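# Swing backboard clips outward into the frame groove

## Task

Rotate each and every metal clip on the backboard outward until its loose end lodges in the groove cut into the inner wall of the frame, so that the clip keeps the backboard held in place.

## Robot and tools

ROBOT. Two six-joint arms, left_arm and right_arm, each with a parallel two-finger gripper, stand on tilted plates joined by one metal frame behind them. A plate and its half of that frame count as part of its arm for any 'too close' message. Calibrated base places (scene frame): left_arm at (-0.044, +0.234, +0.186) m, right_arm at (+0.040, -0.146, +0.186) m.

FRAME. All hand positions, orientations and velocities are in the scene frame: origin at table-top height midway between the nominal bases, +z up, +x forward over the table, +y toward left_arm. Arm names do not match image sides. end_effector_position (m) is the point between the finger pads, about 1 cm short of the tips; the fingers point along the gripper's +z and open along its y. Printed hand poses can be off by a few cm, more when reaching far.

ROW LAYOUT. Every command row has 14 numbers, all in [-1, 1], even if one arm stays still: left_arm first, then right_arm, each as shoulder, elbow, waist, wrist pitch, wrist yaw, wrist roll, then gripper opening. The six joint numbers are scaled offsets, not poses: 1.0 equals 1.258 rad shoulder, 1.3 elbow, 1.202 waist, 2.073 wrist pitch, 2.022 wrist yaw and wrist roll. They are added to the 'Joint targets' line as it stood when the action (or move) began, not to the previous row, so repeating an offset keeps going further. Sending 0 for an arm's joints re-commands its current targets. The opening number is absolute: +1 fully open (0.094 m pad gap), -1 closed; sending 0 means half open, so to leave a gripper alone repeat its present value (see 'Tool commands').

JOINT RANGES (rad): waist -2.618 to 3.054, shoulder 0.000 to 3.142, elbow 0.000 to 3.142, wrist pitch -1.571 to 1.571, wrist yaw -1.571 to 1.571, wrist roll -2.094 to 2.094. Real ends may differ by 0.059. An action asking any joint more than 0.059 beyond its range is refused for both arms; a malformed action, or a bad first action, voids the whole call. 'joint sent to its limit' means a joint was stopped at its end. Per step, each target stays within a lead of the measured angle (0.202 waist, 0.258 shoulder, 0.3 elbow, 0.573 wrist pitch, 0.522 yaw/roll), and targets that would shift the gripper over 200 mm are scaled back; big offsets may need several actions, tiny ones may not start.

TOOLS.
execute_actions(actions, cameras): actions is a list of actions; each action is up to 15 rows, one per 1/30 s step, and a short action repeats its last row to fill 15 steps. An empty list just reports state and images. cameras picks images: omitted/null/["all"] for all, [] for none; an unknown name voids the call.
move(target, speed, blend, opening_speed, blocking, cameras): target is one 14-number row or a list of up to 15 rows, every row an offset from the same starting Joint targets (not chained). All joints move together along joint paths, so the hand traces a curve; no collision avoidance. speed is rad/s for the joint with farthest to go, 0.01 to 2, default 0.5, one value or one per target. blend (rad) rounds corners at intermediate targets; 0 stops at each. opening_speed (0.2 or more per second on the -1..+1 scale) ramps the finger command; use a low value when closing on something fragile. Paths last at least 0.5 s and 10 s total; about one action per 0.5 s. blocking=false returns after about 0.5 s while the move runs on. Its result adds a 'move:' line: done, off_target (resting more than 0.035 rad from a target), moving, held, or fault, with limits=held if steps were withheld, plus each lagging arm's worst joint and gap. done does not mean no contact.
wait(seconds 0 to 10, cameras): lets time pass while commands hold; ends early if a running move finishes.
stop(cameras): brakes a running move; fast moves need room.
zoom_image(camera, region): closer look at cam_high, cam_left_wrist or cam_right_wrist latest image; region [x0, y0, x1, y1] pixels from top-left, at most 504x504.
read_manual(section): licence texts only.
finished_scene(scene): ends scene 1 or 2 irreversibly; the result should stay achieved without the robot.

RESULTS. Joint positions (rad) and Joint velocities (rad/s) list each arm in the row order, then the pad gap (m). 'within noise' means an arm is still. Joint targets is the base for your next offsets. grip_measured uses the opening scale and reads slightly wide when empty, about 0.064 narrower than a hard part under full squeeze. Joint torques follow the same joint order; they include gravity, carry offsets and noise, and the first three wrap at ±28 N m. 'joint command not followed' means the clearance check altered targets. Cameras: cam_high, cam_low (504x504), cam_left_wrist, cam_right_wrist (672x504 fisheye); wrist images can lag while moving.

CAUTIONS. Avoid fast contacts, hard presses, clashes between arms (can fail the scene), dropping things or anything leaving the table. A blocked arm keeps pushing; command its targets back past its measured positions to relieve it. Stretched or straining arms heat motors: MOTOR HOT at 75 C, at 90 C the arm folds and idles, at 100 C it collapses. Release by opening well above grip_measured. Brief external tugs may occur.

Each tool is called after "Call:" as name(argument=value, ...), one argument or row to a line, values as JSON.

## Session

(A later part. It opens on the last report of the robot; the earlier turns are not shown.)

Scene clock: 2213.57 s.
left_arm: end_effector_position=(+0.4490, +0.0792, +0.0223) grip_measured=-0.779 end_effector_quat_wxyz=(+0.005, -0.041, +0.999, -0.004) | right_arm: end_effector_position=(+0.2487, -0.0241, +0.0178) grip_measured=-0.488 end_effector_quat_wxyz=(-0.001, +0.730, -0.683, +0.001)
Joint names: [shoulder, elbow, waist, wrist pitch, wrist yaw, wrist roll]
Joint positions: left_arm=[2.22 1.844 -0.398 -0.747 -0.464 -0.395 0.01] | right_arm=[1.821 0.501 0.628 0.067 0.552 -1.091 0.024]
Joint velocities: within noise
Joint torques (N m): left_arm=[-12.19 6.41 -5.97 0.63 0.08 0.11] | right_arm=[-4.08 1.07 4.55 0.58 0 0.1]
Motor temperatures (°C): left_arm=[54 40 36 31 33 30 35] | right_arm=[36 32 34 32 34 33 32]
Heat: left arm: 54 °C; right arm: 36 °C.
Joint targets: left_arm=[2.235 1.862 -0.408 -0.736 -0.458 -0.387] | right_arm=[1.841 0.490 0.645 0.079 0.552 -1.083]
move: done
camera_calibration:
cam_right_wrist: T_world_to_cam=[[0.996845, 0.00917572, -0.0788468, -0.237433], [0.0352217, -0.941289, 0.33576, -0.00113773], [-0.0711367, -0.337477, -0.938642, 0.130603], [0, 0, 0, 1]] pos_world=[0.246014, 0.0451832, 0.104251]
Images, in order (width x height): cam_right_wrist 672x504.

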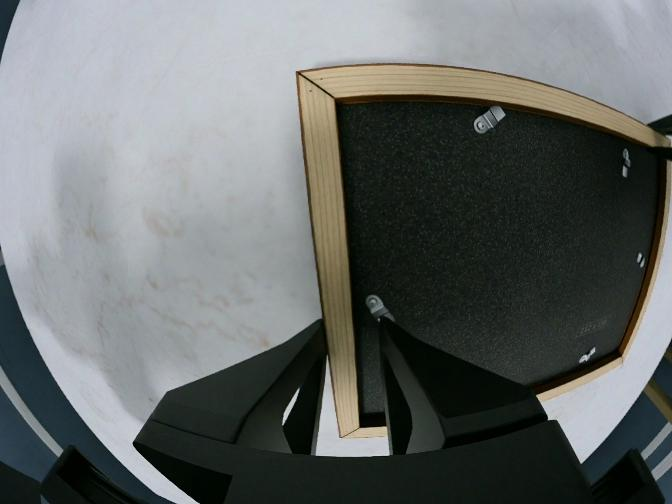

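Call:
zoom_image(
  camera="cam_right_wrist",
  region=[350, 285, 410, 345],
)

Scaled by 8.400 from the camera's 672x504 image, which has a finer 960x720 frame.

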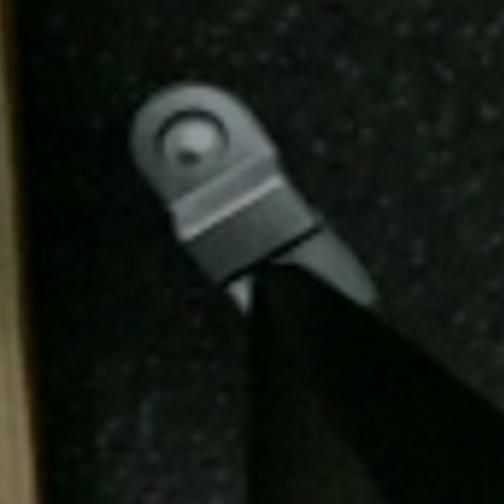

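Call:
move(
  target=[
    [0,0,0,0,0,0,-0.8,-0.0477,0,0.0125,-0.0251,0.004,0.0015,-0.49],
    [0,0,0,0,0,0,-0.8,-0.0064,0.0385,0.0183,-0.0357,0.0079,0.0119,-0.245],
    [0,0,0,0,0,0,-0.8,0.0095,0.0369,-0.0141,-0.0094,-0.0049,-0.0025,-0.245],
  ],
  speed=[0.2,0.2,0.1],
  cameras=["cam_right_wrist"],
)

Call:
zoom_image(
  camera="cam_right_wrist",
  region=[320, 270, 420, 345],
)

Scene clock: 2301.73 s.
left_arm: end_effector_position=(+0.4491, +0.0792, +0.0223) grip_measured=-0.779 end_effector_quat_wxyz=(+0.006, -0.041, +0.999, -0.004) | right_arm: end_effector_position=(+0.2539, -0.0180, +0.0182) grip_measured=-0.247 end_effector_quat_wxyz=(-0.003, +0.730, -0.684, +0.001)
Joint names: [shoulder, elbow, waist, wrist pitch, wrist yaw, wrist roll]
Joint positions: left_arm=[2.22 1.844 -0.398 -0.747 -0.464 -0.395 0.01] | right_arm=[1.834 0.531 0.638 0.046 0.556 -1.079 0.035]
Joint velocities: within noise
Joint torques (N m): left_arm=[-12.16 6.43 -5.96 0.62 0.09 0.1] | right_arm=[-4.48 2.8 2.51 0.56 -0.12 -0.11]
Motor temperatures (°C): left_arm=[56 40 37 31 33 30 35] | right_arm=[36 32 35 31 34 33 32]
Heat: left arm: 56 °C; right arm: 36 °C.
Joint targets: left_arm=[2.235 1.862 -0.408 -0.736 -0.458 -0.387] | right_arm=[1.853 0.539 0.628 0.059 0.542 -1.088]
move: done
camera_calibration:
cam_right_wrist: T_world_to_cam=[[0.997051, 0.00773279, -0.0763482, -0.242721], [0.0329609, -0.941614, 0.335076, 0.00480442], [-0.0692995, -0.336604, -0.939093, 0.132944], [0, 0, 0, 1]] pos_world=[0.25106, 0.0511504, 0.104706]
Images, in order (width x height): cam_right_wrist 672x504.

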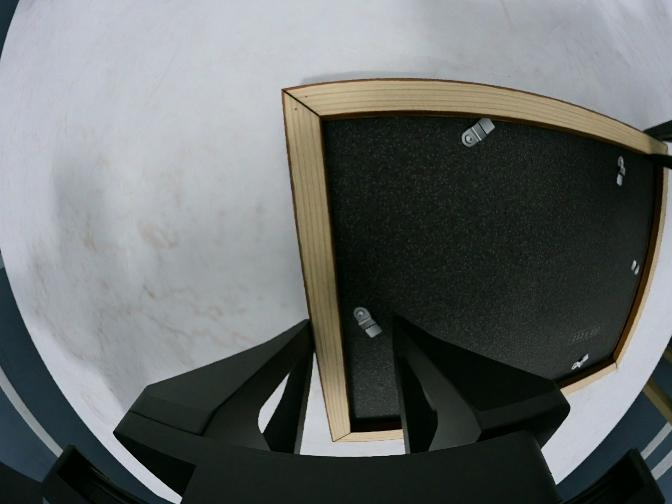

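Scaled by 5.040 from the camera's 672x504 image, which has a finer 960x720 frame.

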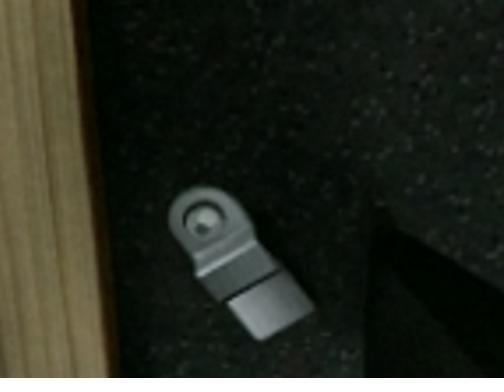

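Call:
move(
  target=[0,0,0,0,0,0,-0.8,0.0,-0.0292,0.0316,0.0068,0.0129,0.0134,-0.5],
  speed=0.03,
  opening_speed=0.2,
  cameras=["cam_right_wrist"],
)

Call:
zoom_image(
  camera="cam_right_wrist",
  region=[320, 270, 420, 345],
)

Scene clock: 2391.93 s.
left_arm: end_effector_position=(+0.4491, +0.0792, +0.0223) grip_measured=-0.779 end_effector_quat_wxyz=(+0.006, -0.041, +0.999, -0.004) | right_arm: end_effector_position=(+0.2487, -0.0200, +0.0178) grip_measured=-0.498 end_effector_quat_wxyz=(-0.002, +0.729, -0.685, +0.004)
Joint names: [shoulder, elbow, waist, wrist pitch, wrist yaw, wrist roll]
Joint positions: left_arm=[2.22 1.844 -0.398 -0.747 -0.464 -0.395 0.01] | right_arm=[1.837 0.511 0.646 0.065 0.564 -1.068 0.024]
Joint velocities: within noise
Joint torques (N m): left_arm=[-12.19 6.43 -5.97 0.62 0.09 0.09] | right_arm=[-4.62 1.25 4.93 0.56 0.03 0.05]
Motor temperatures (°C): left_arm=[57 40 37 31 33 30 35] | right_arm=[35 32 34 31 34 33 31]
Heat: left arm: 57 °C; right arm: 35 °C.
Joint targets: left_arm=[2.235 1.862 -0.408 -0.736 -0.458 -0.387] | right_arm=[1.853 0.501 0.666 0.073 0.568 -1.061]
move: done
camera_calibration:
cam_right_wrist: T_world_to_cam=[[0.997321, 0.00433302, -0.0730145, -0.237718], [0.028977, -0.939971, 0.340022, 0.00422559], [-0.0671582, -0.341227, -0.937579, 0.130853], [0, 0, 0, 1]] pos_world=[0.245747, 0.0496524, 0.103891]
Images, in order (width x height): cam_right_wrist 672x504.

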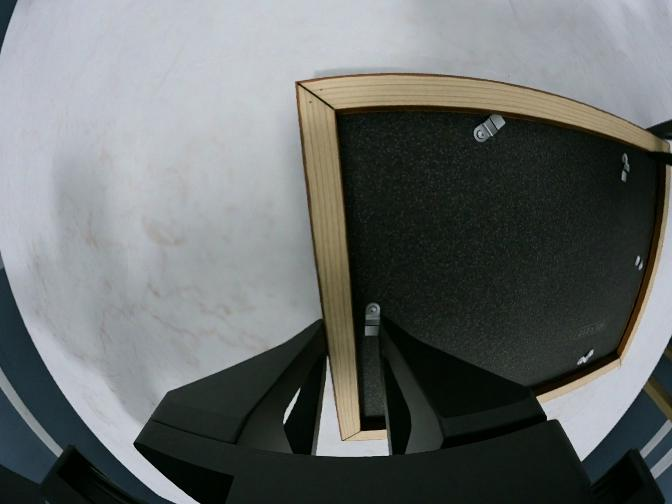

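Scaled by 5.040 from the camera's 672x504 image, which has a finer 960x720 frame.

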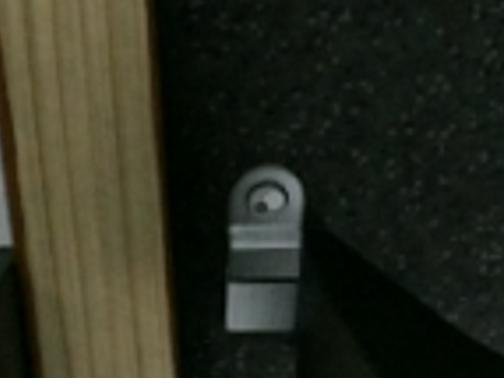

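Call:
move(
  target=[0,0,0,0,0,0,-0.8,0.0,-0.0077,0.005,0.0039,0.001,0.003,-0.628],
  speed=0.03,
  opening_speed=0.2,
  cameras=["cam_right_wrist"],
)

Call:
zoom_image(
  camera="cam_right_wrist",
  region=[320, 270, 420, 345],
)

Scene clock: 2419.33 s.
left_arm: end_effector_position=(+0.4491, +0.0792, +0.0223) grip_measured=-0.779 end_effector_quat_wxyz=(+0.006, -0.041, +0.999, -0.004) | right_arm: end_effector_position=(+0.2459, -0.0210, +0.0182) grip_measured=-0.626 end_effector_quat_wxyz=(-0.001, +0.729, -0.684, +0.007)
Joint names: [shoulder, elbow, waist, wrist pitch, wrist yaw, wrist roll]
Joint positions: left_arm=[2.22 1.844 -0.398 -0.747 -0.464 -0.395 0.01] | right_arm=[1.837 0.5 0.652 0.072 0.571 -1.063 0.018]
Joint velocities: within noise
Joint torques (N m): left_arm=[-12.21 6.38 -5.98 0.62 0.08 0.11] | right_arm=[-4.57 1.25 4.88 0.55 -0.01 0.11]
Motor temperatures (°C): left_arm=[58 40 37 31 33 30 35] | right_arm=[36 31 35 31 34 33 31]
Heat: left arm: 58 °C; right arm: 36 °C.
Joint targets: left_arm=[2.235 1.862 -0.408 -0.736 -0.458 -0.387] | right_arm=[1.853 0.491 0.672 0.081 0.570 -1.055]
move: done
camera_calibration:
cam_right_wrist: T_world_to_cam=[[0.997509, 0.00554829, -0.0703228, -0.234975], [0.0294677, -0.938528, 0.343944, 0.00303092], [-0.0640916, -0.345159, -0.936353, 0.129808], [0, 0, 0, 1]] pos_world=[0.24262, 0.0489526, 0.103979]
Images, in order (width x height): cam_right_wrist 672x504.

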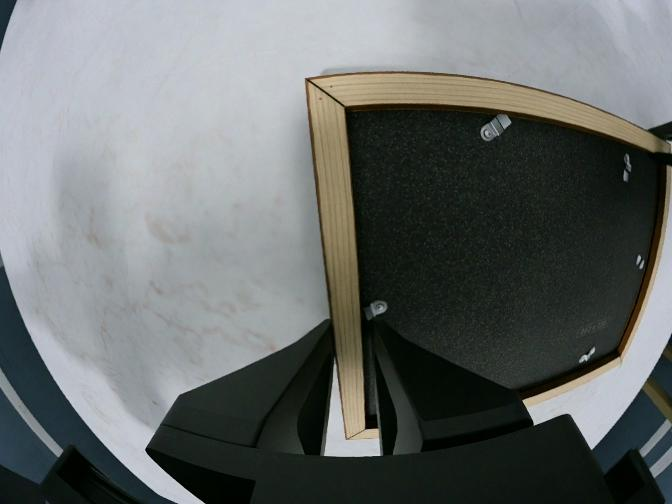

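Scaled by 5.040 from the camera's 672x504 image, which has a finer 960x720 frame.

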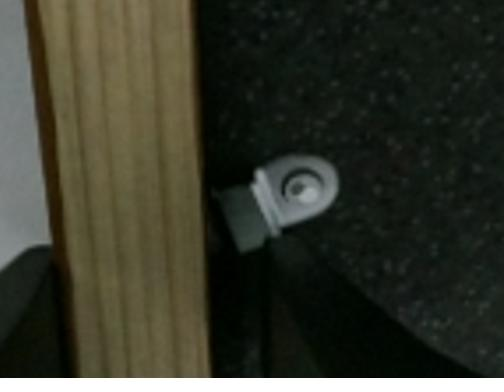

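Call:
move(
  target=[0,0,0,0,0,0,-0.8,0.0,-0.0046,0.004,0.0019,0.001,0.0015,-0.7],
  speed=0.03,
  opening_speed=0.2,
  cameras=["cam_right_wrist"],
)

Call:
zoom_image(
  camera="cam_right_wrist",
  region=[320, 270, 420, 345],
)

Scene clock: 2428.20 s.
left_arm: end_effector_position=(+0.4491, +0.0792, +0.0223) grip_measured=-0.779 end_effector_quat_wxyz=(+0.006, -0.041, +0.999, -0.004) | right_arm: end_effector_position=(+0.2436, -0.0222, +0.0186) grip_measured=-0.698 end_effector_quat_wxyz=(+0.001, +0.731, -0.683, +0.009)
Joint names: [shoulder, elbow, waist, wrist pitch, wrist yaw, wrist roll]
Joint positions: left_arm=[2.22 1.844 -0.398 -0.747 -0.464 -0.395 0.01] | right_arm=[1.837 0.494 0.657 0.072 0.578 -1.06 0.014]
Joint velocities: within noise
Joint torques (N m): left_arm=[-12.21 6.39 -5.98 0.61 0.09 0.1] | right_arm=[-4.45 1.1 4.7 0.57 -0.07 0.07]
Motor temperatures (°C): left_arm=[58 40 37 31 33 30 35] | right_arm=[36 31 35 31 34 33 31]
Heat: left arm: 58 °C; right arm: 36 °C.
Joint targets: left_arm=[2.235 1.862 -0.408 -0.736 -0.458 -0.387] | right_arm=[1.853 0.484 0.677 0.085 0.572 -1.052]
move: done
camera_calibration:
cam_right_wrist: T_world_to_cam=[[0.997499, 0.00983102, -0.0699955, -0.232556], [0.0337345, -0.936432, 0.349222, 0.00079032], [-0.0621128, -0.35071, -0.934422, 0.129006], [0, 0, 0, 1]] pos_world=[0.239961, 0.04827, 0.103992]
Images, in order (width x height): cam_right_wrist 672x504.

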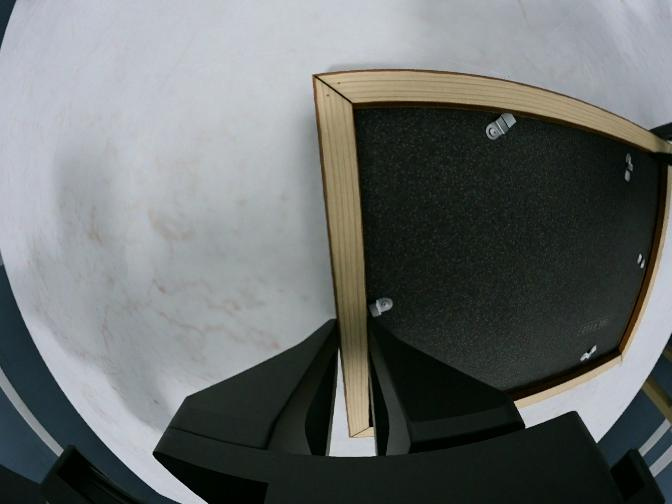

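Scaled by 5.040 from the camera's 672x504 image, which has a finer 960x720 frame.

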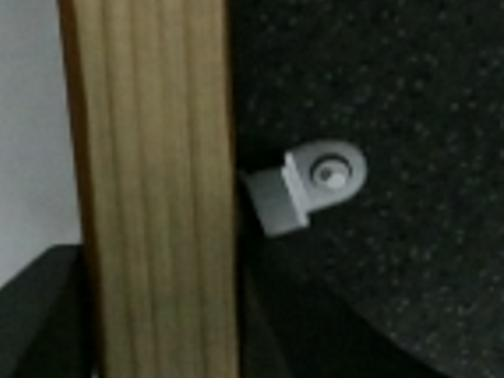

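Call:
move(
  target=[
    [0,0,0,0,0,0,-0.8,-0.0763,0,0.0233,-0.0531,0.0015,0,-0.6],
    [0,0,0,0,0,0,-0.8,-0.0326,0.0915,0.0233,-0.0892,0.0015,0.8017,-0.72],
    [0,0,0,0,0,0,-0.8,0.0064,0.0892,-0.0116,-0.0458,-0.0099,0.7799,-0.72],
  ],
  speed=[0.3,0.9,0.2],
  cameras=["cam_right_wrist"],
)

Call:
zoom_image(
  camera="cam_right_wrist",
  region=[300, 270, 400, 345],
)

Scene clock: 2472.43 s.
left_arm: end_effector_position=(+0.4491, +0.0792, +0.0223) grip_measured=-0.779 end_effector_quat_wxyz=(+0.006, -0.041, +0.999, -0.004) | right_arm: end_effector_position=(+0.2611, -0.0042, +0.0243) grip_measured=-0.718 end_effector_quat_wxyz=(+0.001, -0.030, +1.000, +0.005)
Joint names: [shoulder, elbow, waist, wrist pitch, wrist yaw, wrist roll]
Joint positions: left_arm=[2.22 1.844 -0.398 -0.747 -0.464 -0.395 0.01] | right_arm=[1.842 0.592 0.673 -0.025 0.557 0.534 0.013]
Joint velocities: within noise
Joint torques (N m): left_arm=[-12.18 6.39 -5.96 0.6 0.08 0.11] | right_arm=[-4.79 3.4 2.62 0.6 -0.08 -0.12]
Motor temperatures (°C): left_arm=[58 40 37 31 33 30 35] | right_arm=[36 31 35 31 34 33 31]
Heat: left arm: 58 °C; right arm: 36 °C.
Joint targets: left_arm=[2.235 1.862 -0.408 -0.736 -0.458 -0.387] | right_arm=[1.861 0.600 0.663 -0.010 0.552 0.525]
move: done
camera_calibration:
cam_right_wrist: T_world_to_cam=[[0.00297224, -0.995746, -0.0920971, 0.00613316], [-0.9419, -0.0337216, 0.334197, 0.27389], [-0.335881, 0.0857529, -0.937993, 0.21509], [0, 0, 0, 1]] pos_world=[0.330204, -0.00310153, 0.110785]
Images, in order (width x height): cam_right_wrist 672x504.

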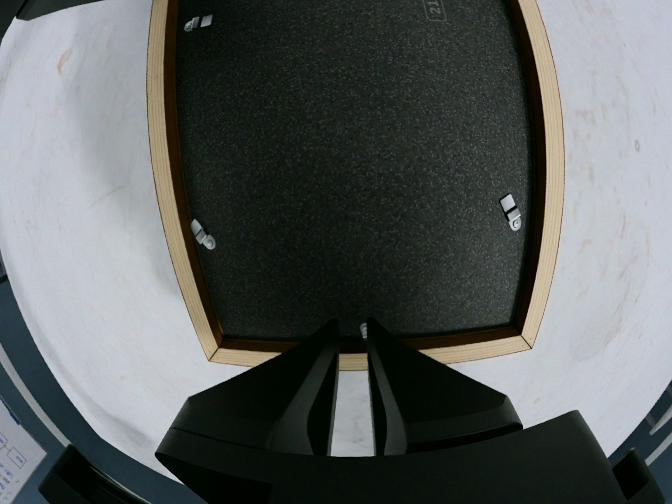

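Scaled by 5.040 from the camera's 672x504 image, which has a finer 960x720 frame.

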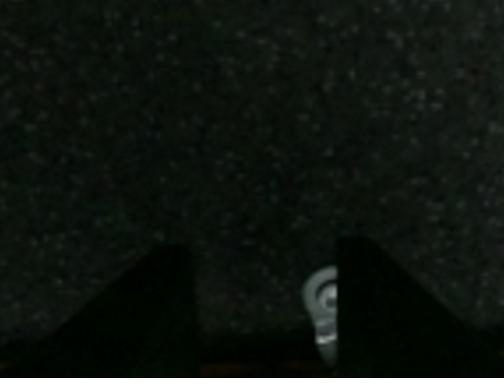

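Call:
move(
  target=[
    [0,0,0,0,0,0,-0.8,-0.06,-0.0015,-0.0025,-0.0301,0.0104,-0.0114,-0.72],
    [0,0,0,0,0,0,-0.8,-0.0087,-0.0015,-0.0133,-0.0024,-0.0027,-0.0183,-0.72],
  ],
  speed=0.2,
  cameras=["cam_right_wrist"],
)

Call:
zoom_image(
  camera="cam_right_wrist",
  region=[300, 270, 400, 345],
)

Scene clock: 2531.83 s.
left_arm: end_effector_position=(+0.4491, +0.0792, +0.0223) grip_measured=-0.779 end_effector_quat_wxyz=(+0.006, -0.041, +0.999, -0.004) | right_arm: end_effector_position=(+0.2632, -0.0078, +0.0239) grip_measured=-0.718 end_effector_quat_wxyz=(-0.001, -0.041, +0.999, +0.004)
Joint names: [shoulder, elbow, waist, wrist pitch, wrist yaw, wrist roll]
Joint positions: left_arm=[2.22 1.844 -0.398 -0.747 -0.464 -0.395 0.01] | right_arm=[1.833 0.592 0.657 -0.03 0.552 0.497 0.013]
Joint velocities: within noise
Joint torques (N m): left_arm=[-12.16 6.42 -5.97 0.62 0.08 0.11] | right_arm=[-4.9 3.11 2.7 0.59 -0.02 -0.12]
Motor temperatures (°C): left_arm=[59 41 37 31 33 30 35] | right_arm=[36 32 34 31 34 33 31]
Heat: left arm: 59 °C; right arm: 36 °C.
Joint targets: left_arm=[2.235 1.862 -0.408 -0.736 -0.458 -0.387] | right_arm=[1.850 0.598 0.647 -0.015 0.547 0.488]
move: done
camera_calibration:
cam_right_wrist: T_world_to_cam=[[0.0244692, -0.995589, -0.0905702, -0.00315057], [-0.939754, -0.0538079, 0.337589, 0.275122], [-0.340973, 0.0768532, -0.936926, 0.217018], [0, 0, 0, 1]] pos_world=[0.332622, -0.00501144, 0.110166]
Images, in order (width x height): cam_right_wrist 672x504.

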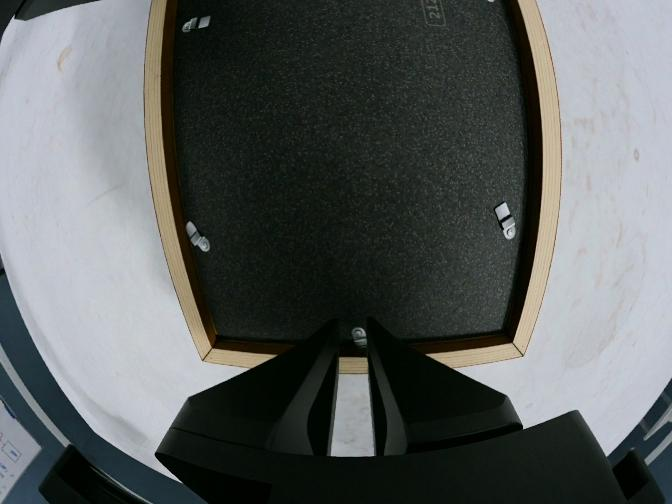

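Scaled by 5.040 from the camera's 672x504 image, which has a finer 960x720 frame.

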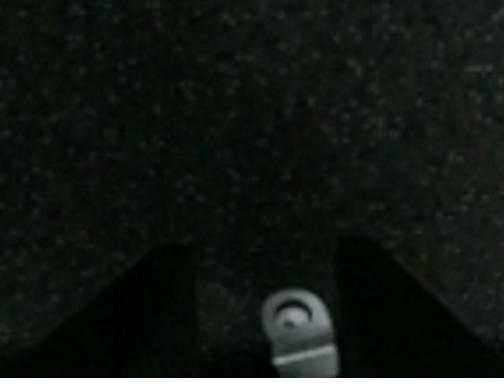

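Call:
move(
  target=[0,0,0,0,0,0,-0.8,0.0135,-0.0223,-0.015,0.0164,-0.0069,-0.0114,-0.72],
  speed=0.06,
  cameras=["cam_right_wrist"],
)

Call:
zoom_image(
  camera="cam_right_wrist",
  region=[300, 270, 400, 345],
)

Scene clock: 2546.83 s.
left_arm: end_effector_position=(+0.4491, +0.0792, +0.0223) grip_measured=-0.779 end_effector_quat_wxyz=(+0.006, -0.041, +0.999, -0.004) | right_arm: end_effector_position=(+0.2598, -0.0101, +0.0181) grip_measured=-0.718 end_effector_quat_wxyz=(-0.005, -0.044, +0.999, +0.007)
Joint names: [shoulder, elbow, waist, wrist pitch, wrist yaw, wrist roll]
Joint positions: left_arm=[2.22 1.844 -0.398 -0.747 -0.464 -0.395 0.01] | right_arm=[1.848 0.578 0.64 0.004 0.538 0.474 0.013]
Joint velocities: within noise
Joint torques (N m): left_arm=[-12.19 6.41 -5.98 0.62 0.09 0.1] | right_arm=[-4.67 1.61 2.61 0.61 -0.06 -0.14]
Motor temperatures (°C): left_arm=[59 41 37 31 33 30 35] | right_arm=[36 32 34 31 34 33 31]
Heat: left arm: 59 °C; right arm: 36 °C.
Joint targets: left_arm=[2.235 1.862 -0.408 -0.736 -0.458 -0.387] | right_arm=[1.867 0.569 0.629 0.019 0.533 0.465]
move: done
camera_calibration:
cam_right_wrist: T_world_to_cam=[[0.029789, -0.994996, -0.0953733, -0.00711617], [-0.936545, -0.0611254, 0.345178, 0.27272], [-0.34928, 0.0790389, -0.933679, 0.212764], [0, 0, 0, 1]] pos_world=[0.32994, -0.00722707, 0.103838]
Images, in order (width x height): cam_right_wrist 672x504.

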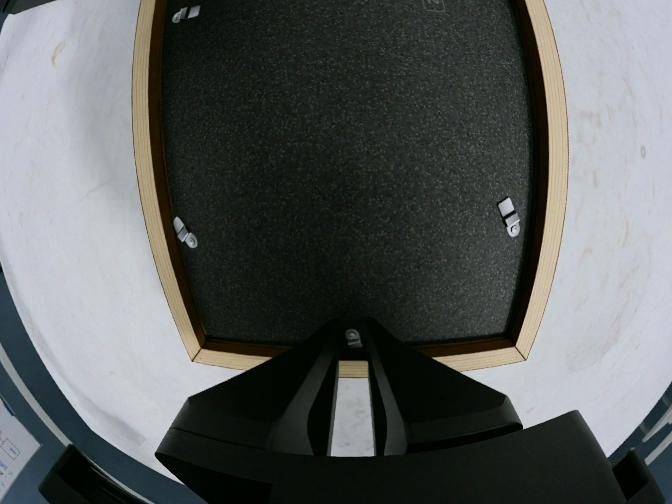

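Scaled by 5.040 from the camera's 672x504 image, which has a finer 960x720 frame.

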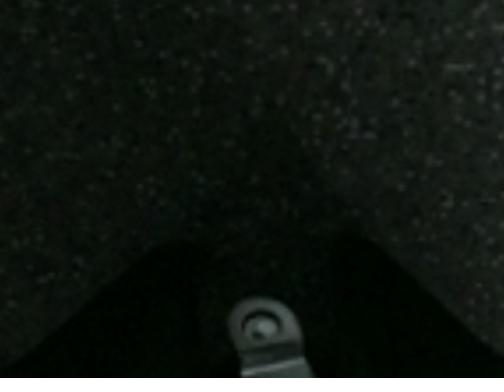

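Call:
move(
  target=[0,0,0,0,0,0,-0.8,0,0,0,0,0,0,-0.93],
  speed=0.06,
  opening_speed=0.2,
  cameras=["cam_right_wrist"],
)

Call:
zoom_image(
  camera="cam_right_wrist",
  region=[300, 270, 400, 345],
)

Scene clock: 2559.53 s.
left_arm: end_effector_position=(+0.4491, +0.0792, +0.0223) grip_measured=-0.779 end_effector_quat_wxyz=(+0.006, -0.041, +0.999, -0.004) | right_arm: end_effector_position=(+0.2603, -0.0107, +0.0179) grip_measured=-0.922 end_effector_quat_wxyz=(-0.004, -0.043, +0.999, +0.006)
Joint names: [shoulder, elbow, waist, wrist pitch, wrist yaw, wrist roll]
Joint positions: left_arm=[2.22 1.844 -0.398 -0.747 -0.464 -0.395 0.01] | right_arm=[1.848 0.578 0.638 0.005 0.54 0.473 0.004]
Joint velocities: within noise
Joint torques (N m): left_arm=[-12.18 6.42 -5.98 0.62 0.08 0.09] | right_arm=[-4.75 1.57 2.67 0.58 -0.04 -0.1]
Motor temperatures (°C): left_arm=[59 41 37 31 33 30 35] | right_arm=[36 31 34 31 34 33 31]
Heat: left arm: 59 °C; right arm: 36 °C.
Joint targets: left_arm=[2.235 1.862 -0.408 -0.736 -0.458 -0.387] | right_arm=[1.867 0.569 0.629 0.019 0.533 0.465]
move: done
camera_calibration:
cam_right_wrist: T_world_to_cam=[[0.0285203, -0.995203, -0.0935842, -0.00745752], [-0.937021, -0.0592213, 0.344215, 0.273385], [-0.348106, 0.0778733, -0.934215, 0.212438], [0, 0, 0, 1]] pos_world=[0.330332, -0.00777477, 0.103662]
Images, in order (width x height): cam_right_wrist 672x504.

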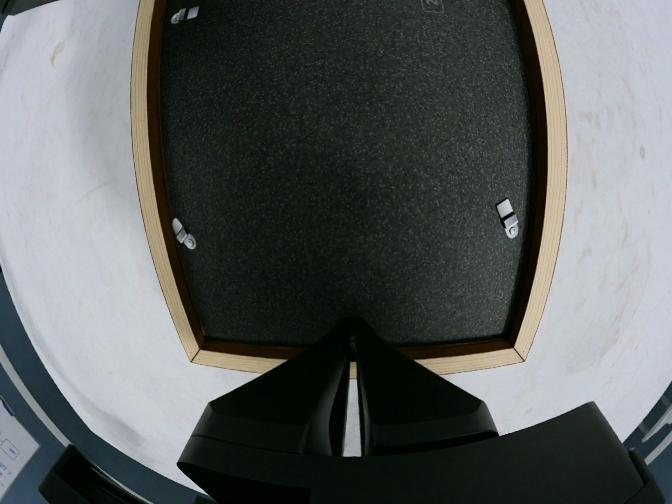

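Scaled by 5.040 from the camera's 672x504 image, which has a finer 960x720 frame.

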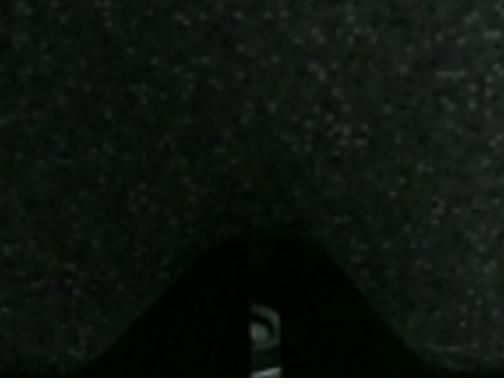

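Call:
move(
  target=[
    [0,0,0,0,0,0,-0.8,0,0,0,0,0,0,-0.7],
    [0,0,0,0,0,0,-0.8,-0.1105,0,0.0715,-0.081,0.015,0.03,-0.7],
  ],
  speed=0.3,
  cameras=["cam_right_wrist"],
)

Call:
zoom_image(
  camera="cam_right_wrist",
  region=[300, 250, 400, 325],
)

Scene clock: 2570.87 s.
left_arm: end_effector_position=(+0.4491, +0.0792, +0.0223) grip_measured=-0.779 end_effector_quat_wxyz=(+0.006, -0.041, +0.999, -0.004) | right_arm: end_effector_position=(+0.2594, -0.0096, +0.0439) grip_measured=-0.702 end_effector_quat_wxyz=(-0.003, -0.053, +0.999, +0.009)
Joint names: [shoulder, elbow, waist, wrist pitch, wrist yaw, wrist roll]
Joint positions: left_arm=[2.22 1.844 -0.398 -0.747 -0.464 -0.395 0.01] | right_arm=[1.743 0.578 0.698 -0.13 0.552 0.517 0.014]
Joint velocities: within noise
Joint torques (N m): left_arm=[-12.22 6.42 -6 0.62 0.09 0.1] | right_arm=[-7.28 2.22 4.68 0.33 0.06 0.1]
Motor temperatures (°C): left_arm=[60 41 37 31 33 30 35] | right_arm=[36 31 34 31 34 33 31]
Heat: left arm: 60 °C; right arm: 36 °C.
Joint targets: left_arm=[2.235 1.862 -0.408 -0.736 -0.458 -0.387] | right_arm=[1.728 0.569 0.715 -0.149 0.563 0.526]
move: done
camera_calibration:
cam_right_wrist: T_world_to_cam=[[0.0485226, -0.993794, -0.100092, -0.00883187], [-0.936187, -0.0801787, 0.342235, 0.263328], [-0.348137, 0.0770985, -0.934268, 0.236379], [0, 0, 0, 1]] pos_world=[0.329245, -0.00588817, 0.129837]
Images, in order (width x height): cam_right_wrist 672x504.

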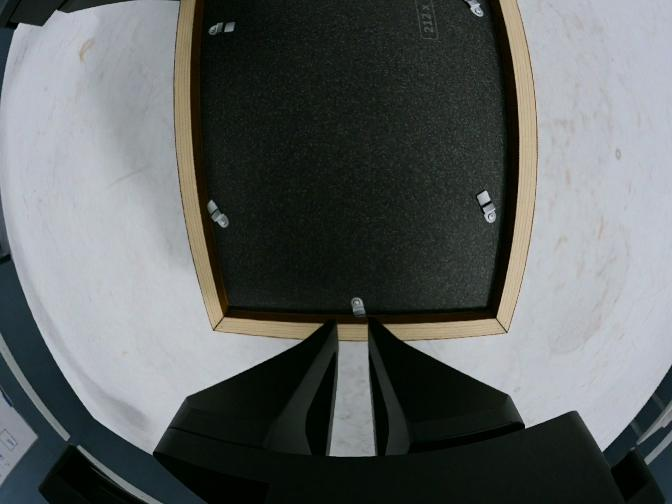

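Scaled by 5.040 from the camera's 672x504 image, which has a finer 960x720 frame.

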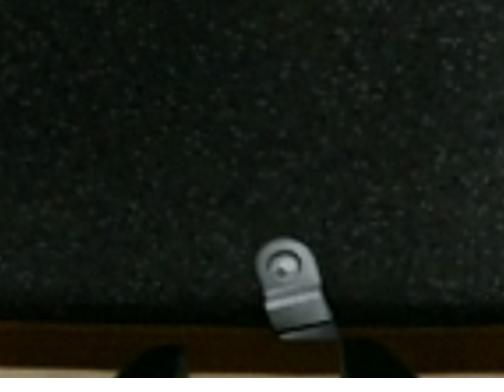

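Call:
move(
  target=[
    [0,0,0,0,0,0,-0.8,0.089,0.0238,-0.0657,0.0613,-0.0148,-0.1261,-0.7],
    [0,0,0,0,0,0,-0.8,0.1089,0.0223,-0.0765,0.0772,-0.0178,-0.134,-0.7],
  ],
  speed=[0.3,0.08],
  cameras=["cam_right_wrist"],
)

Call:
zoom_image(
  camera="cam_right_wrist",
  region=[300, 280, 400, 355],
)

Scene clock: 2603.40 s.
left_arm: end_effector_position=(+0.4491, +0.0792, +0.0223) grip_measured=-0.779 end_effector_quat_wxyz=(+0.006, -0.041, +0.999, -0.004) | right_arm: end_effector_position=(+0.2634, -0.0094, +0.0183) grip_measured=-0.702 end_effector_quat_wxyz=(-0.004, -0.145, +0.989, +0.009)
Joint names: [shoulder, elbow, waist, wrist pitch, wrist yaw, wrist roll]
Joint positions: left_arm=[2.22 1.844 -0.398 -0.747 -0.464 -0.395 0.01] | right_arm=[1.846 0.589 0.633 -0.004 0.534 0.264 0.014]
Joint velocities: within noise
Joint torques (N m): left_arm=[-12.18 6.45 -6.01 0.63 0.09 0.11] | right_arm=[-4.68 3.08 2.63 0.58 -0.04 -0.13]
Motor temperatures (°C): left_arm=[60 41 37 31 33 30 35] | right_arm=[37 31 35 31 34 33 31]
Heat: left arm: 60 °C; right arm: 37 °C.
Joint targets: left_arm=[2.235 1.862 -0.408 -0.736 -0.458 -0.387] | right_arm=[1.865 0.598 0.623 0.011 0.527 0.255]
move: done
camera_calibration:
cam_right_wrist: T_world_to_cam=[[0.229595, -0.968135, -0.100008, -0.0588915], [-0.905806, -0.250139, 0.341973, 0.266216], [-0.356092, 0.0120726, -0.934373, 0.21531], [0, 0, 0, 1]] pos_world=[0.331331, 0.00697688, 0.104251]
Images, in order (width x height): cam_right_wrist 672x504.

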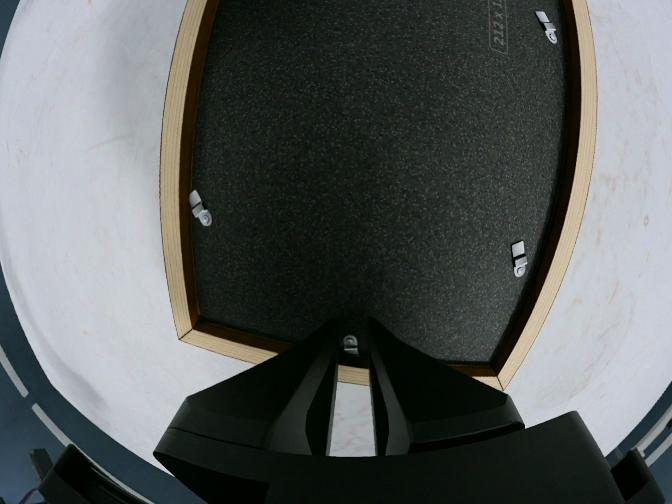

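Scaled by 5.040 from the camera's 672x504 image, which has a finer 960x720 frame.

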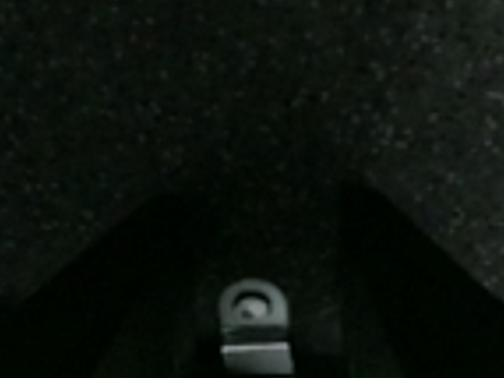

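Call:
move(
  target=[
    [0,0,0,0,0,0,-0.8,0,0,0,0,0,0,-0.95],
    [0,0,0,0,0,0,-0.8,-0.003,-0.011,-0.003,0.001,0,0.217,-0.95],
  ],
  speed=0.15,
  opening_speed=0.3,
  cameras=["cam_right_wrist"],
)

Call:
zoom_image(
  camera="cam_right_wrist",
  region=[300, 280, 400, 355],
)

Scene clock: 2626.67 s.
left_arm: end_effector_position=(+0.4491, +0.0792, +0.0223) grip_measured=-0.779 end_effector_quat_wxyz=(+0.006, -0.041, +0.999, -0.004) | right_arm: end_effector_position=(+0.2639, -0.0092, +0.0181) grip_measured=-0.948 end_effector_quat_wxyz=(-0.005, +0.066, +0.998, +0.009)
Joint names: [shoulder, elbow, waist, wrist pitch, wrist yaw, wrist roll]
Joint positions: left_arm=[2.22 1.844 -0.398 -0.747 -0.464 -0.395 0.01] | right_arm=[1.846 0.589 0.632 -0.001 0.532 0.685 0.002]
Joint velocities: within noise
Joint torques (N m): left_arm=[-12.21 6.39 -6 0.62 0.09 0.1] | right_arm=[-5.22 2.03 2.39 0.56 -0.04 0.06]
Motor temperatures (°C): left_arm=[60 41 37 31 33 30 35] | right_arm=[36 31 34 31 34 33 31]
Heat: left arm: 60 °C; right arm: 36 °C.
Joint targets: left_arm=[2.235 1.862 -0.408 -0.736 -0.458 -0.387] | right_arm=[1.861 0.584 0.619 0.013 0.527 0.694]
move: done
camera_calibration:
cam_right_wrist: T_world_to_cam=[[-0.189605, -0.976942, -0.0981497, 0.0517193], [-0.92621, 0.144787, 0.348096, 0.275708], [-0.325859, 0.156908, -0.932307, 0.208624], [0, 0, 0, 1]] pos_world=[0.333151, -0.022127, 0.103605]
Images, in order (width x height): cam_right_wrist 672x504.

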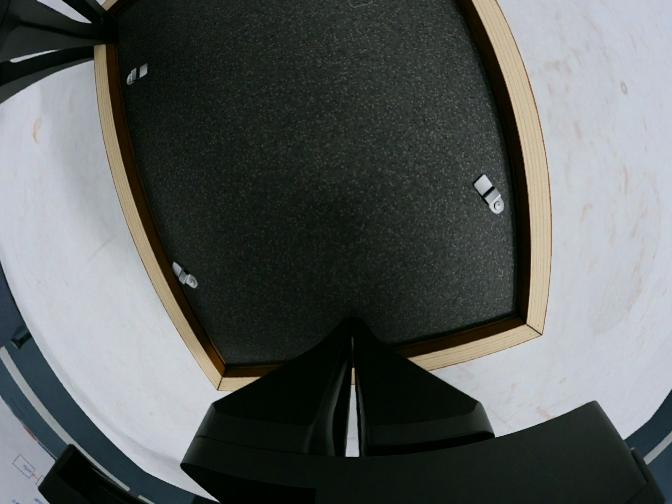

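Scaled by 5.040 from the camera's 672x504 image, which has a finer 960x720 frame.

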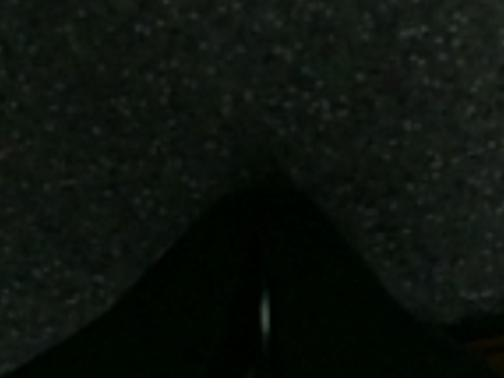

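Call:
move(
  target=[0,0,0,0,0,0,-0.8,0,0,0,0,0,0,-0.7],
  opening_speed=0.5,
  cameras=["cam_right_wrist"],
)

Call:
zoom_image(
  camera="cam_right_wrist",
  region=[300, 280, 400, 355],
)

Scene clock: 2634.30 s.
left_arm: end_effector_position=(+0.4491, +0.0792, +0.0223) grip_measured=-0.779 end_effector_quat_wxyz=(+0.006, -0.041, +0.999, -0.004) | right_arm: end_effector_position=(+0.2643, -0.0084, +0.0181) grip_measured=-0.702 end_effector_quat_wxyz=(-0.005, +0.068, +0.998, +0.011)
Joint names: [shoulder, elbow, waist, wrist pitch, wrist yaw, wrist roll]
Joint positions: left_arm=[2.22 1.844 -0.398 -0.747 -0.464 -0.395 0.01] | right_arm=[1.846 0.589 0.632 0.002 0.529 0.686 0.014]
Joint velocities: within noise
Joint torques (N m): left_arm=[-12.21 6.42 -5.96 0.62 0.08 0.11] | right_arm=[-5.07 1.83 2.48 0.58 -0.01 0.1]
Motor temperatures (°C): left_arm=[60 41 37 31 33 30 35] | right_arm=[36 31 34 31 34 33 31]
Heat: left arm: 60 °C; right arm: 36 °C.
Joint targets: left_arm=[2.235 1.862 -0.408 -0.736 -0.458 -0.387] | right_arm=[1.861 0.584 0.619 0.013 0.527 0.694]
move: done
camera_calibration:
cam_right_wrist: T_world_to_cam=[[-0.192367, -0.976001, -0.102064, 0.0533963], [-0.926154, 0.146186, 0.347661, 0.275967], [-0.324397, 0.161405, -0.932049, 0.208287], [0, 0, 0, 1]] pos_world=[0.333428, -0.0218465, 0.103641]
Images, in order (width x height): cam_right_wrist 672x504.

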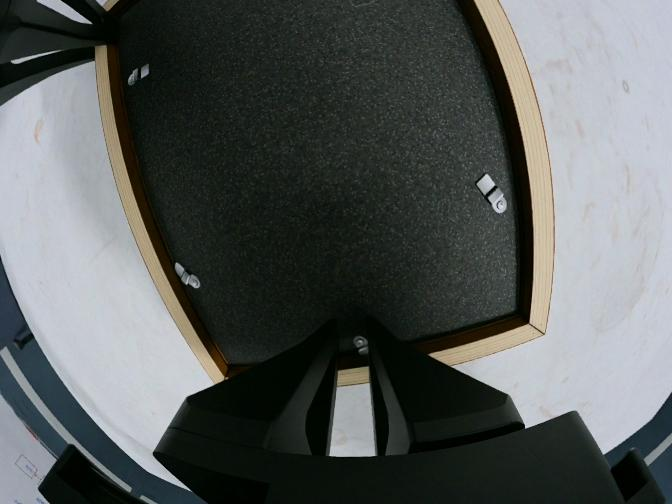

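Scaled by 5.040 from the camera's 672x504 image, which has a finer 960x720 frame.

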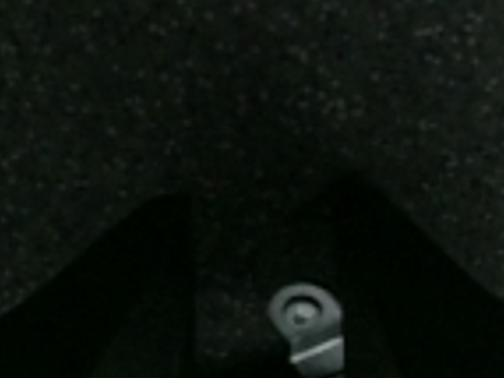

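Call:
move(
  target=[
    [0,0,0,0,0,0,-0.8,0,-0.004,-0.004,0.002,0,0,-0.7],
    [0,0,0,0,0,0,-0.8,0,-0.004,-0.004,0.002,0,0,-1],
  ],
  opening_speed=0.3,
  cameras=["cam_right_wrist"],
)

Call:
zoom_image(
  camera="cam_right_wrist",
  region=[300, 280, 400, 355],
)

Scene clock: 2648.07 s.
left_arm: end_effector_position=(+0.4491, +0.0792, +0.0223) grip_measured=-0.779 end_effector_quat_wxyz=(+0.006, -0.041, +0.999, -0.004) | right_arm: end_effector_position=(+0.2650, -0.0098, +0.0174) grip_measured=-0.989 end_effector_quat_wxyz=(-0.005, +0.070, +0.997, +0.009)
Joint names: [shoulder, elbow, waist, wrist pitch, wrist yaw, wrist roll]
Joint positions: left_arm=[2.22 1.844 -0.398 -0.747 -0.464 -0.395 0.01] | right_arm=[1.846 0.589 0.627 0.003 0.53 0.686 0.001]
Joint velocities: within noise
Joint torques (N m): left_arm=[-12.18 6.39 -5.97 0.63 0.08 0.11] | right_arm=[-5.2 1.54 2.37 0.58 -0.06 0.07]
Motor temperatures (°C): left_arm=[60 41 37 31 33 30 35] | right_arm=[35 31 34 31 34 33 31]
Heat: left arm: 60 °C; right arm: 35 °C.
Joint targets: left_arm=[2.235 1.862 -0.408 -0.736 -0.458 -0.387] | right_arm=[1.861 0.579 0.615 0.017 0.527 0.694]
move: done
camera_calibration:
cam_right_wrist: T_world_to_cam=[[-0.197197, -0.975336, -0.0991659, 0.0532933], [-0.925355, 0.151771, 0.347395, 0.276863], [-0.323776, 0.160269, -0.932461, 0.207904], [0, 0, 0, 1]] pos_world=[0.33402, -0.0233613, 0.102967]
Images, in order (width x height): cam_right_wrist 672x504.

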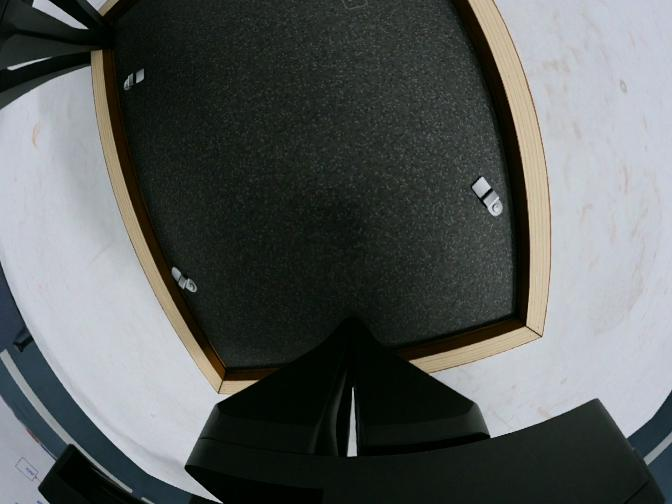

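Scaled by 5.040 from the camera's 672x504 image, which has a finer 960x720 frame.

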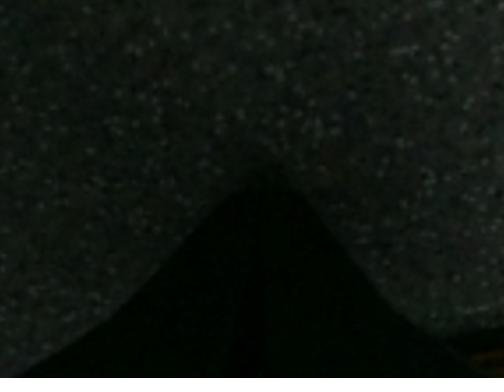

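Call:
move(
  target=[
    [0,0,0,0,0,0,-0.8,0,0,0,0,0,0,-0.7],
    [0,0,0,0,0,0,-0.8,-0.0437,0,0.0349,-0.0265,0,0,-0.7],
    [0,0,0,0,0,0,-0.8,-0.0103,-0.01,0.0374,-0.0251,0.0104,-0.0584,-0.7],
    [0,0,0,0,0,0,-0.8,0.0064,-0.01,0.0116,0.0019,0.0015,-0.0613,-0.7],
  ],
  speed=[0.2,0.2,0.2,0.1],
  cameras=["cam_right_wrist"],
)

Call:
zoom_image(
  camera="cam_right_wrist",
  region=[300, 280, 400, 355],
)

Scene clock: 2674.27 s.
left_arm: end_effector_position=(+0.4491, +0.0792, +0.0223) grip_measured=-0.779 end_effector_quat_wxyz=(+0.006, -0.041, +0.999, -0.004) | right_arm: end_effector_position=(+0.2596, -0.0096, +0.0179) grip_measured=-0.702 end_effector_quat_wxyz=(-0.005, +0.009, +1.000, +0.008)
Joint names: [shoulder, elbow, waist, wrist pitch, wrist yaw, wrist roll]
Joint positions: left_arm=[2.22 1.844 -0.398 -0.747 -0.464 -0.395 0.01] | right_arm=[1.849 0.576 0.639 0.01 0.535 0.578 0.014]
Joint velocities: within noise
Joint torques (N m): left_arm=[-12.21 6.39 -5.96 0.63 0.08 0.11] | right_arm=[-4.49 1.48 2.69 0.58 -0.07 -0.11]
Motor temperatures (°C): left_arm=[61 41 37 31 33 30 35] | right_arm=[35 31 34 31 34 33 32]
Heat: left arm: 61 °C; right arm: 35 °C.
Joint targets: left_arm=[2.235 1.862 -0.408 -0.736 -0.458 -0.387] | right_arm=[1.869 0.566 0.628 0.021 0.530 0.570]
move: done
camera_calibration:
cam_right_wrist: T_world_to_cam=[[-0.0761014, -0.992285, -0.0978753, 0.020836], [-0.93738, 0.0377371, 0.346257, 0.273797], [-0.339892, 0.118097, -0.93302, 0.210336], [0, 0, 0, 1]] pos_world=[0.329729, -0.0144971, 0.103483]
Images, in order (width x height): cam_right_wrist 672x504.

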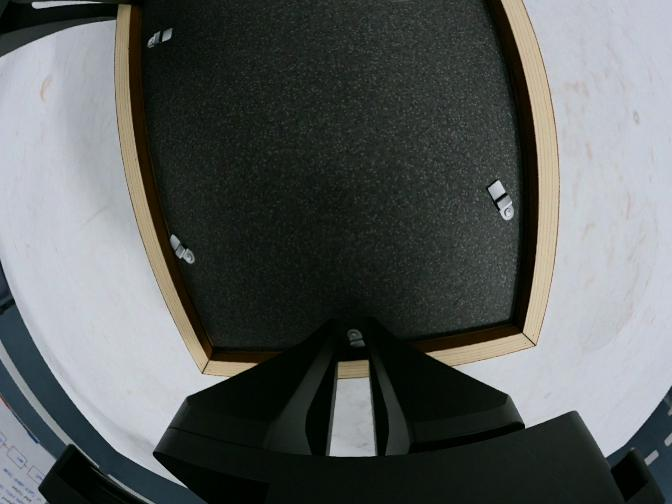

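Scaled by 5.040 from the camera's 672x504 image, which has a finer 960x720 frame.

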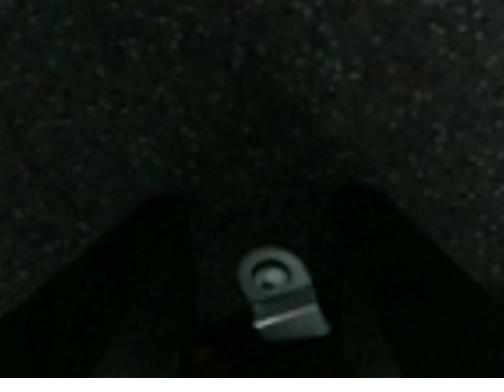

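Call:
move(
  target=[
    [0,0,0,0,0,0,-0.8,0.007,0,-0.0015,0.0038,0,0,-0.7],
    [0,0,0,0,0,0,-0.8,0.007,0,-0.0015,0.0038,0,0,-1],
  ],
  opening_speed=0.3,
  cameras=["cam_right_wrist"],
)

Call:
zoom_image(
  camera="cam_right_wrist",
  region=[300, 280, 400, 355],
)

Scene clock: 2685.33 s.
left_arm: end_effector_position=(+0.4491, +0.0792, +0.0223) grip_measured=-0.779 end_effector_quat_wxyz=(+0.006, -0.041, +0.999, -0.004) | right_arm: end_effector_position=(+0.2600, -0.0111, +0.0172) grip_measured=-0.951 end_effector_quat_wxyz=(-0.002, +0.008, +1.000, +0.004)
Joint names: [shoulder, elbow, waist, wrist pitch, wrist yaw, wrist roll]
Joint positions: left_arm=[2.22 1.844 -0.398 -0.747 -0.464 -0.395 0.01] | right_arm=[1.852 0.575 0.639 0.014 0.545 0.576 0.002]
Joint velocities: within noise
Joint torques (N m): left_arm=[-12.22 6.42 -5.97 0.63 0.08 0.1] | right_arm=[-3.9 1.59 2.54 0.57 -0.14 -0.06]
Motor temperatures (°C): left_arm=[61 41 37 31 33 30 35] | right_arm=[35 31 34 31 34 33 32]
Heat: left arm: 61 °C; right arm: 35 °C.
Joint targets: left_arm=[2.235 1.862 -0.408 -0.736 -0.458 -0.387] | right_arm=[1.878 0.566 0.627 0.029 0.530 0.570]
move: done
camera_calibration:
cam_right_wrist: T_world_to_cam=[[-0.0735258, -0.993274, -0.0894444, 0.0185279], [-0.939255, 0.0388183, 0.341019, 0.275027], [-0.335253, 0.109085, -0.935791, 0.208747], [0, 0, 0, 1]] pos_world=[0.329666, -0.0150439, 0.103212]
Images, in order (width x height): cam_right_wrist 672x504.

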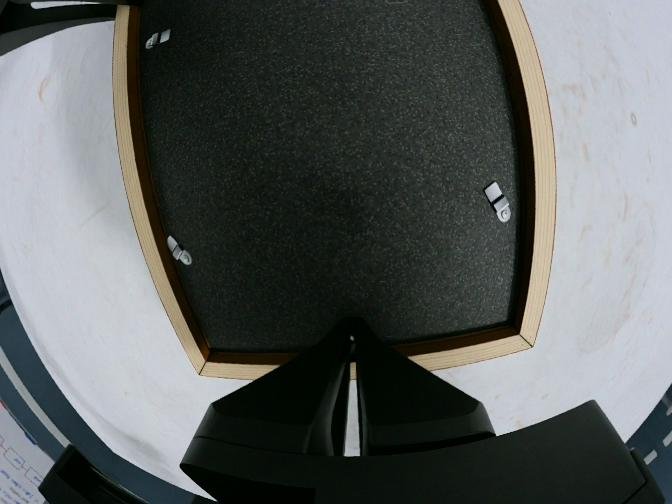

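Scaled by 5.040 from the camera's 672x504 image, which has a finer 960x720 frame.

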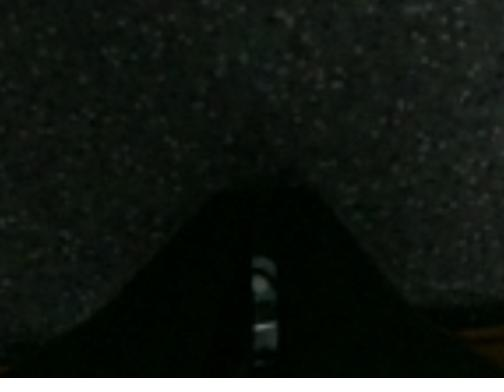

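Call:
move(
  target=[0,0,0,0,0,0,-0.8,0,0,0,0,0,0,-0.7],
  opening_speed=0.5,
  cameras=["cam_right_wrist"],
)

Call:
zoom_image(
  camera="cam_right_wrist",
  region=[300, 280, 400, 355],
)

Scene clock: 2693.67 s.
left_arm: end_effector_position=(+0.4491, +0.0792, +0.0223) grip_measured=-0.779 end_effector_quat_wxyz=(+0.006, -0.041, +0.999, -0.004) | right_arm: end_effector_position=(+0.2602, -0.0087, +0.0172) grip_measured=-0.702 end_effector_quat_wxyz=(-0.003, +0.010, +1.000, +0.010)
Joint names: [shoulder, elbow, waist, wrist pitch, wrist yaw, wrist roll]
Joint positions: left_arm=[2.22 1.844 -0.398 -0.747 -0.464 -0.395 0.01] | right_arm=[1.852 0.575 0.639 0.02 0.534 0.576 0.014]
Joint velocities: within noise
Joint torques (N m): left_arm=[-12.21 6.39 -5.96 0.62 0.08 0.1] | right_arm=[-4.05 1.51 2.67 0.52 -0.1 -0.11]
Motor temperatures (°C): left_arm=[61 41 37 31 33 30 35] | right_arm=[35 31 34 31 34 33 32]
Heat: left arm: 61 °C; right arm: 35 °C.
Joint targets: left_arm=[2.235 1.862 -0.408 -0.736 -0.458 -0.387] | right_arm=[1.878 0.566 0.627 0.029 0.530 0.570]
move: done
camera_calibration:
cam_right_wrist: T_world_to_cam=[[-0.0769933, -0.991844, -0.101576, 0.0220911], [-0.938718, 0.0377822, 0.342609, 0.274917], [-0.335977, 0.12173, -0.933971, 0.208839], [0, 0, 0, 1]] pos_world=[0.329936, -0.013898, 0.103104]
Images, in order (width x height): cam_right_wrist 672x504.

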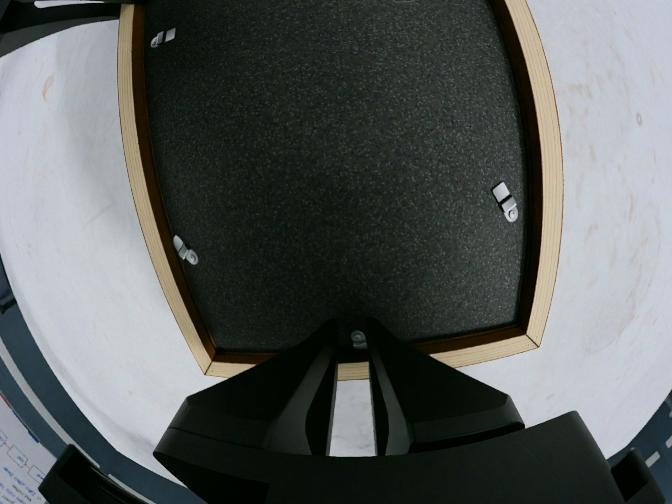

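Scaled by 5.040 from the camera's 672x504 image, which has a finer 960x720 frame.

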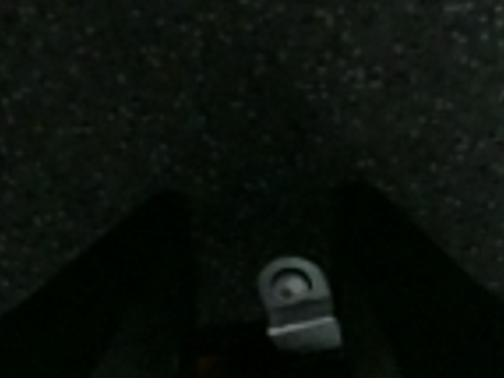

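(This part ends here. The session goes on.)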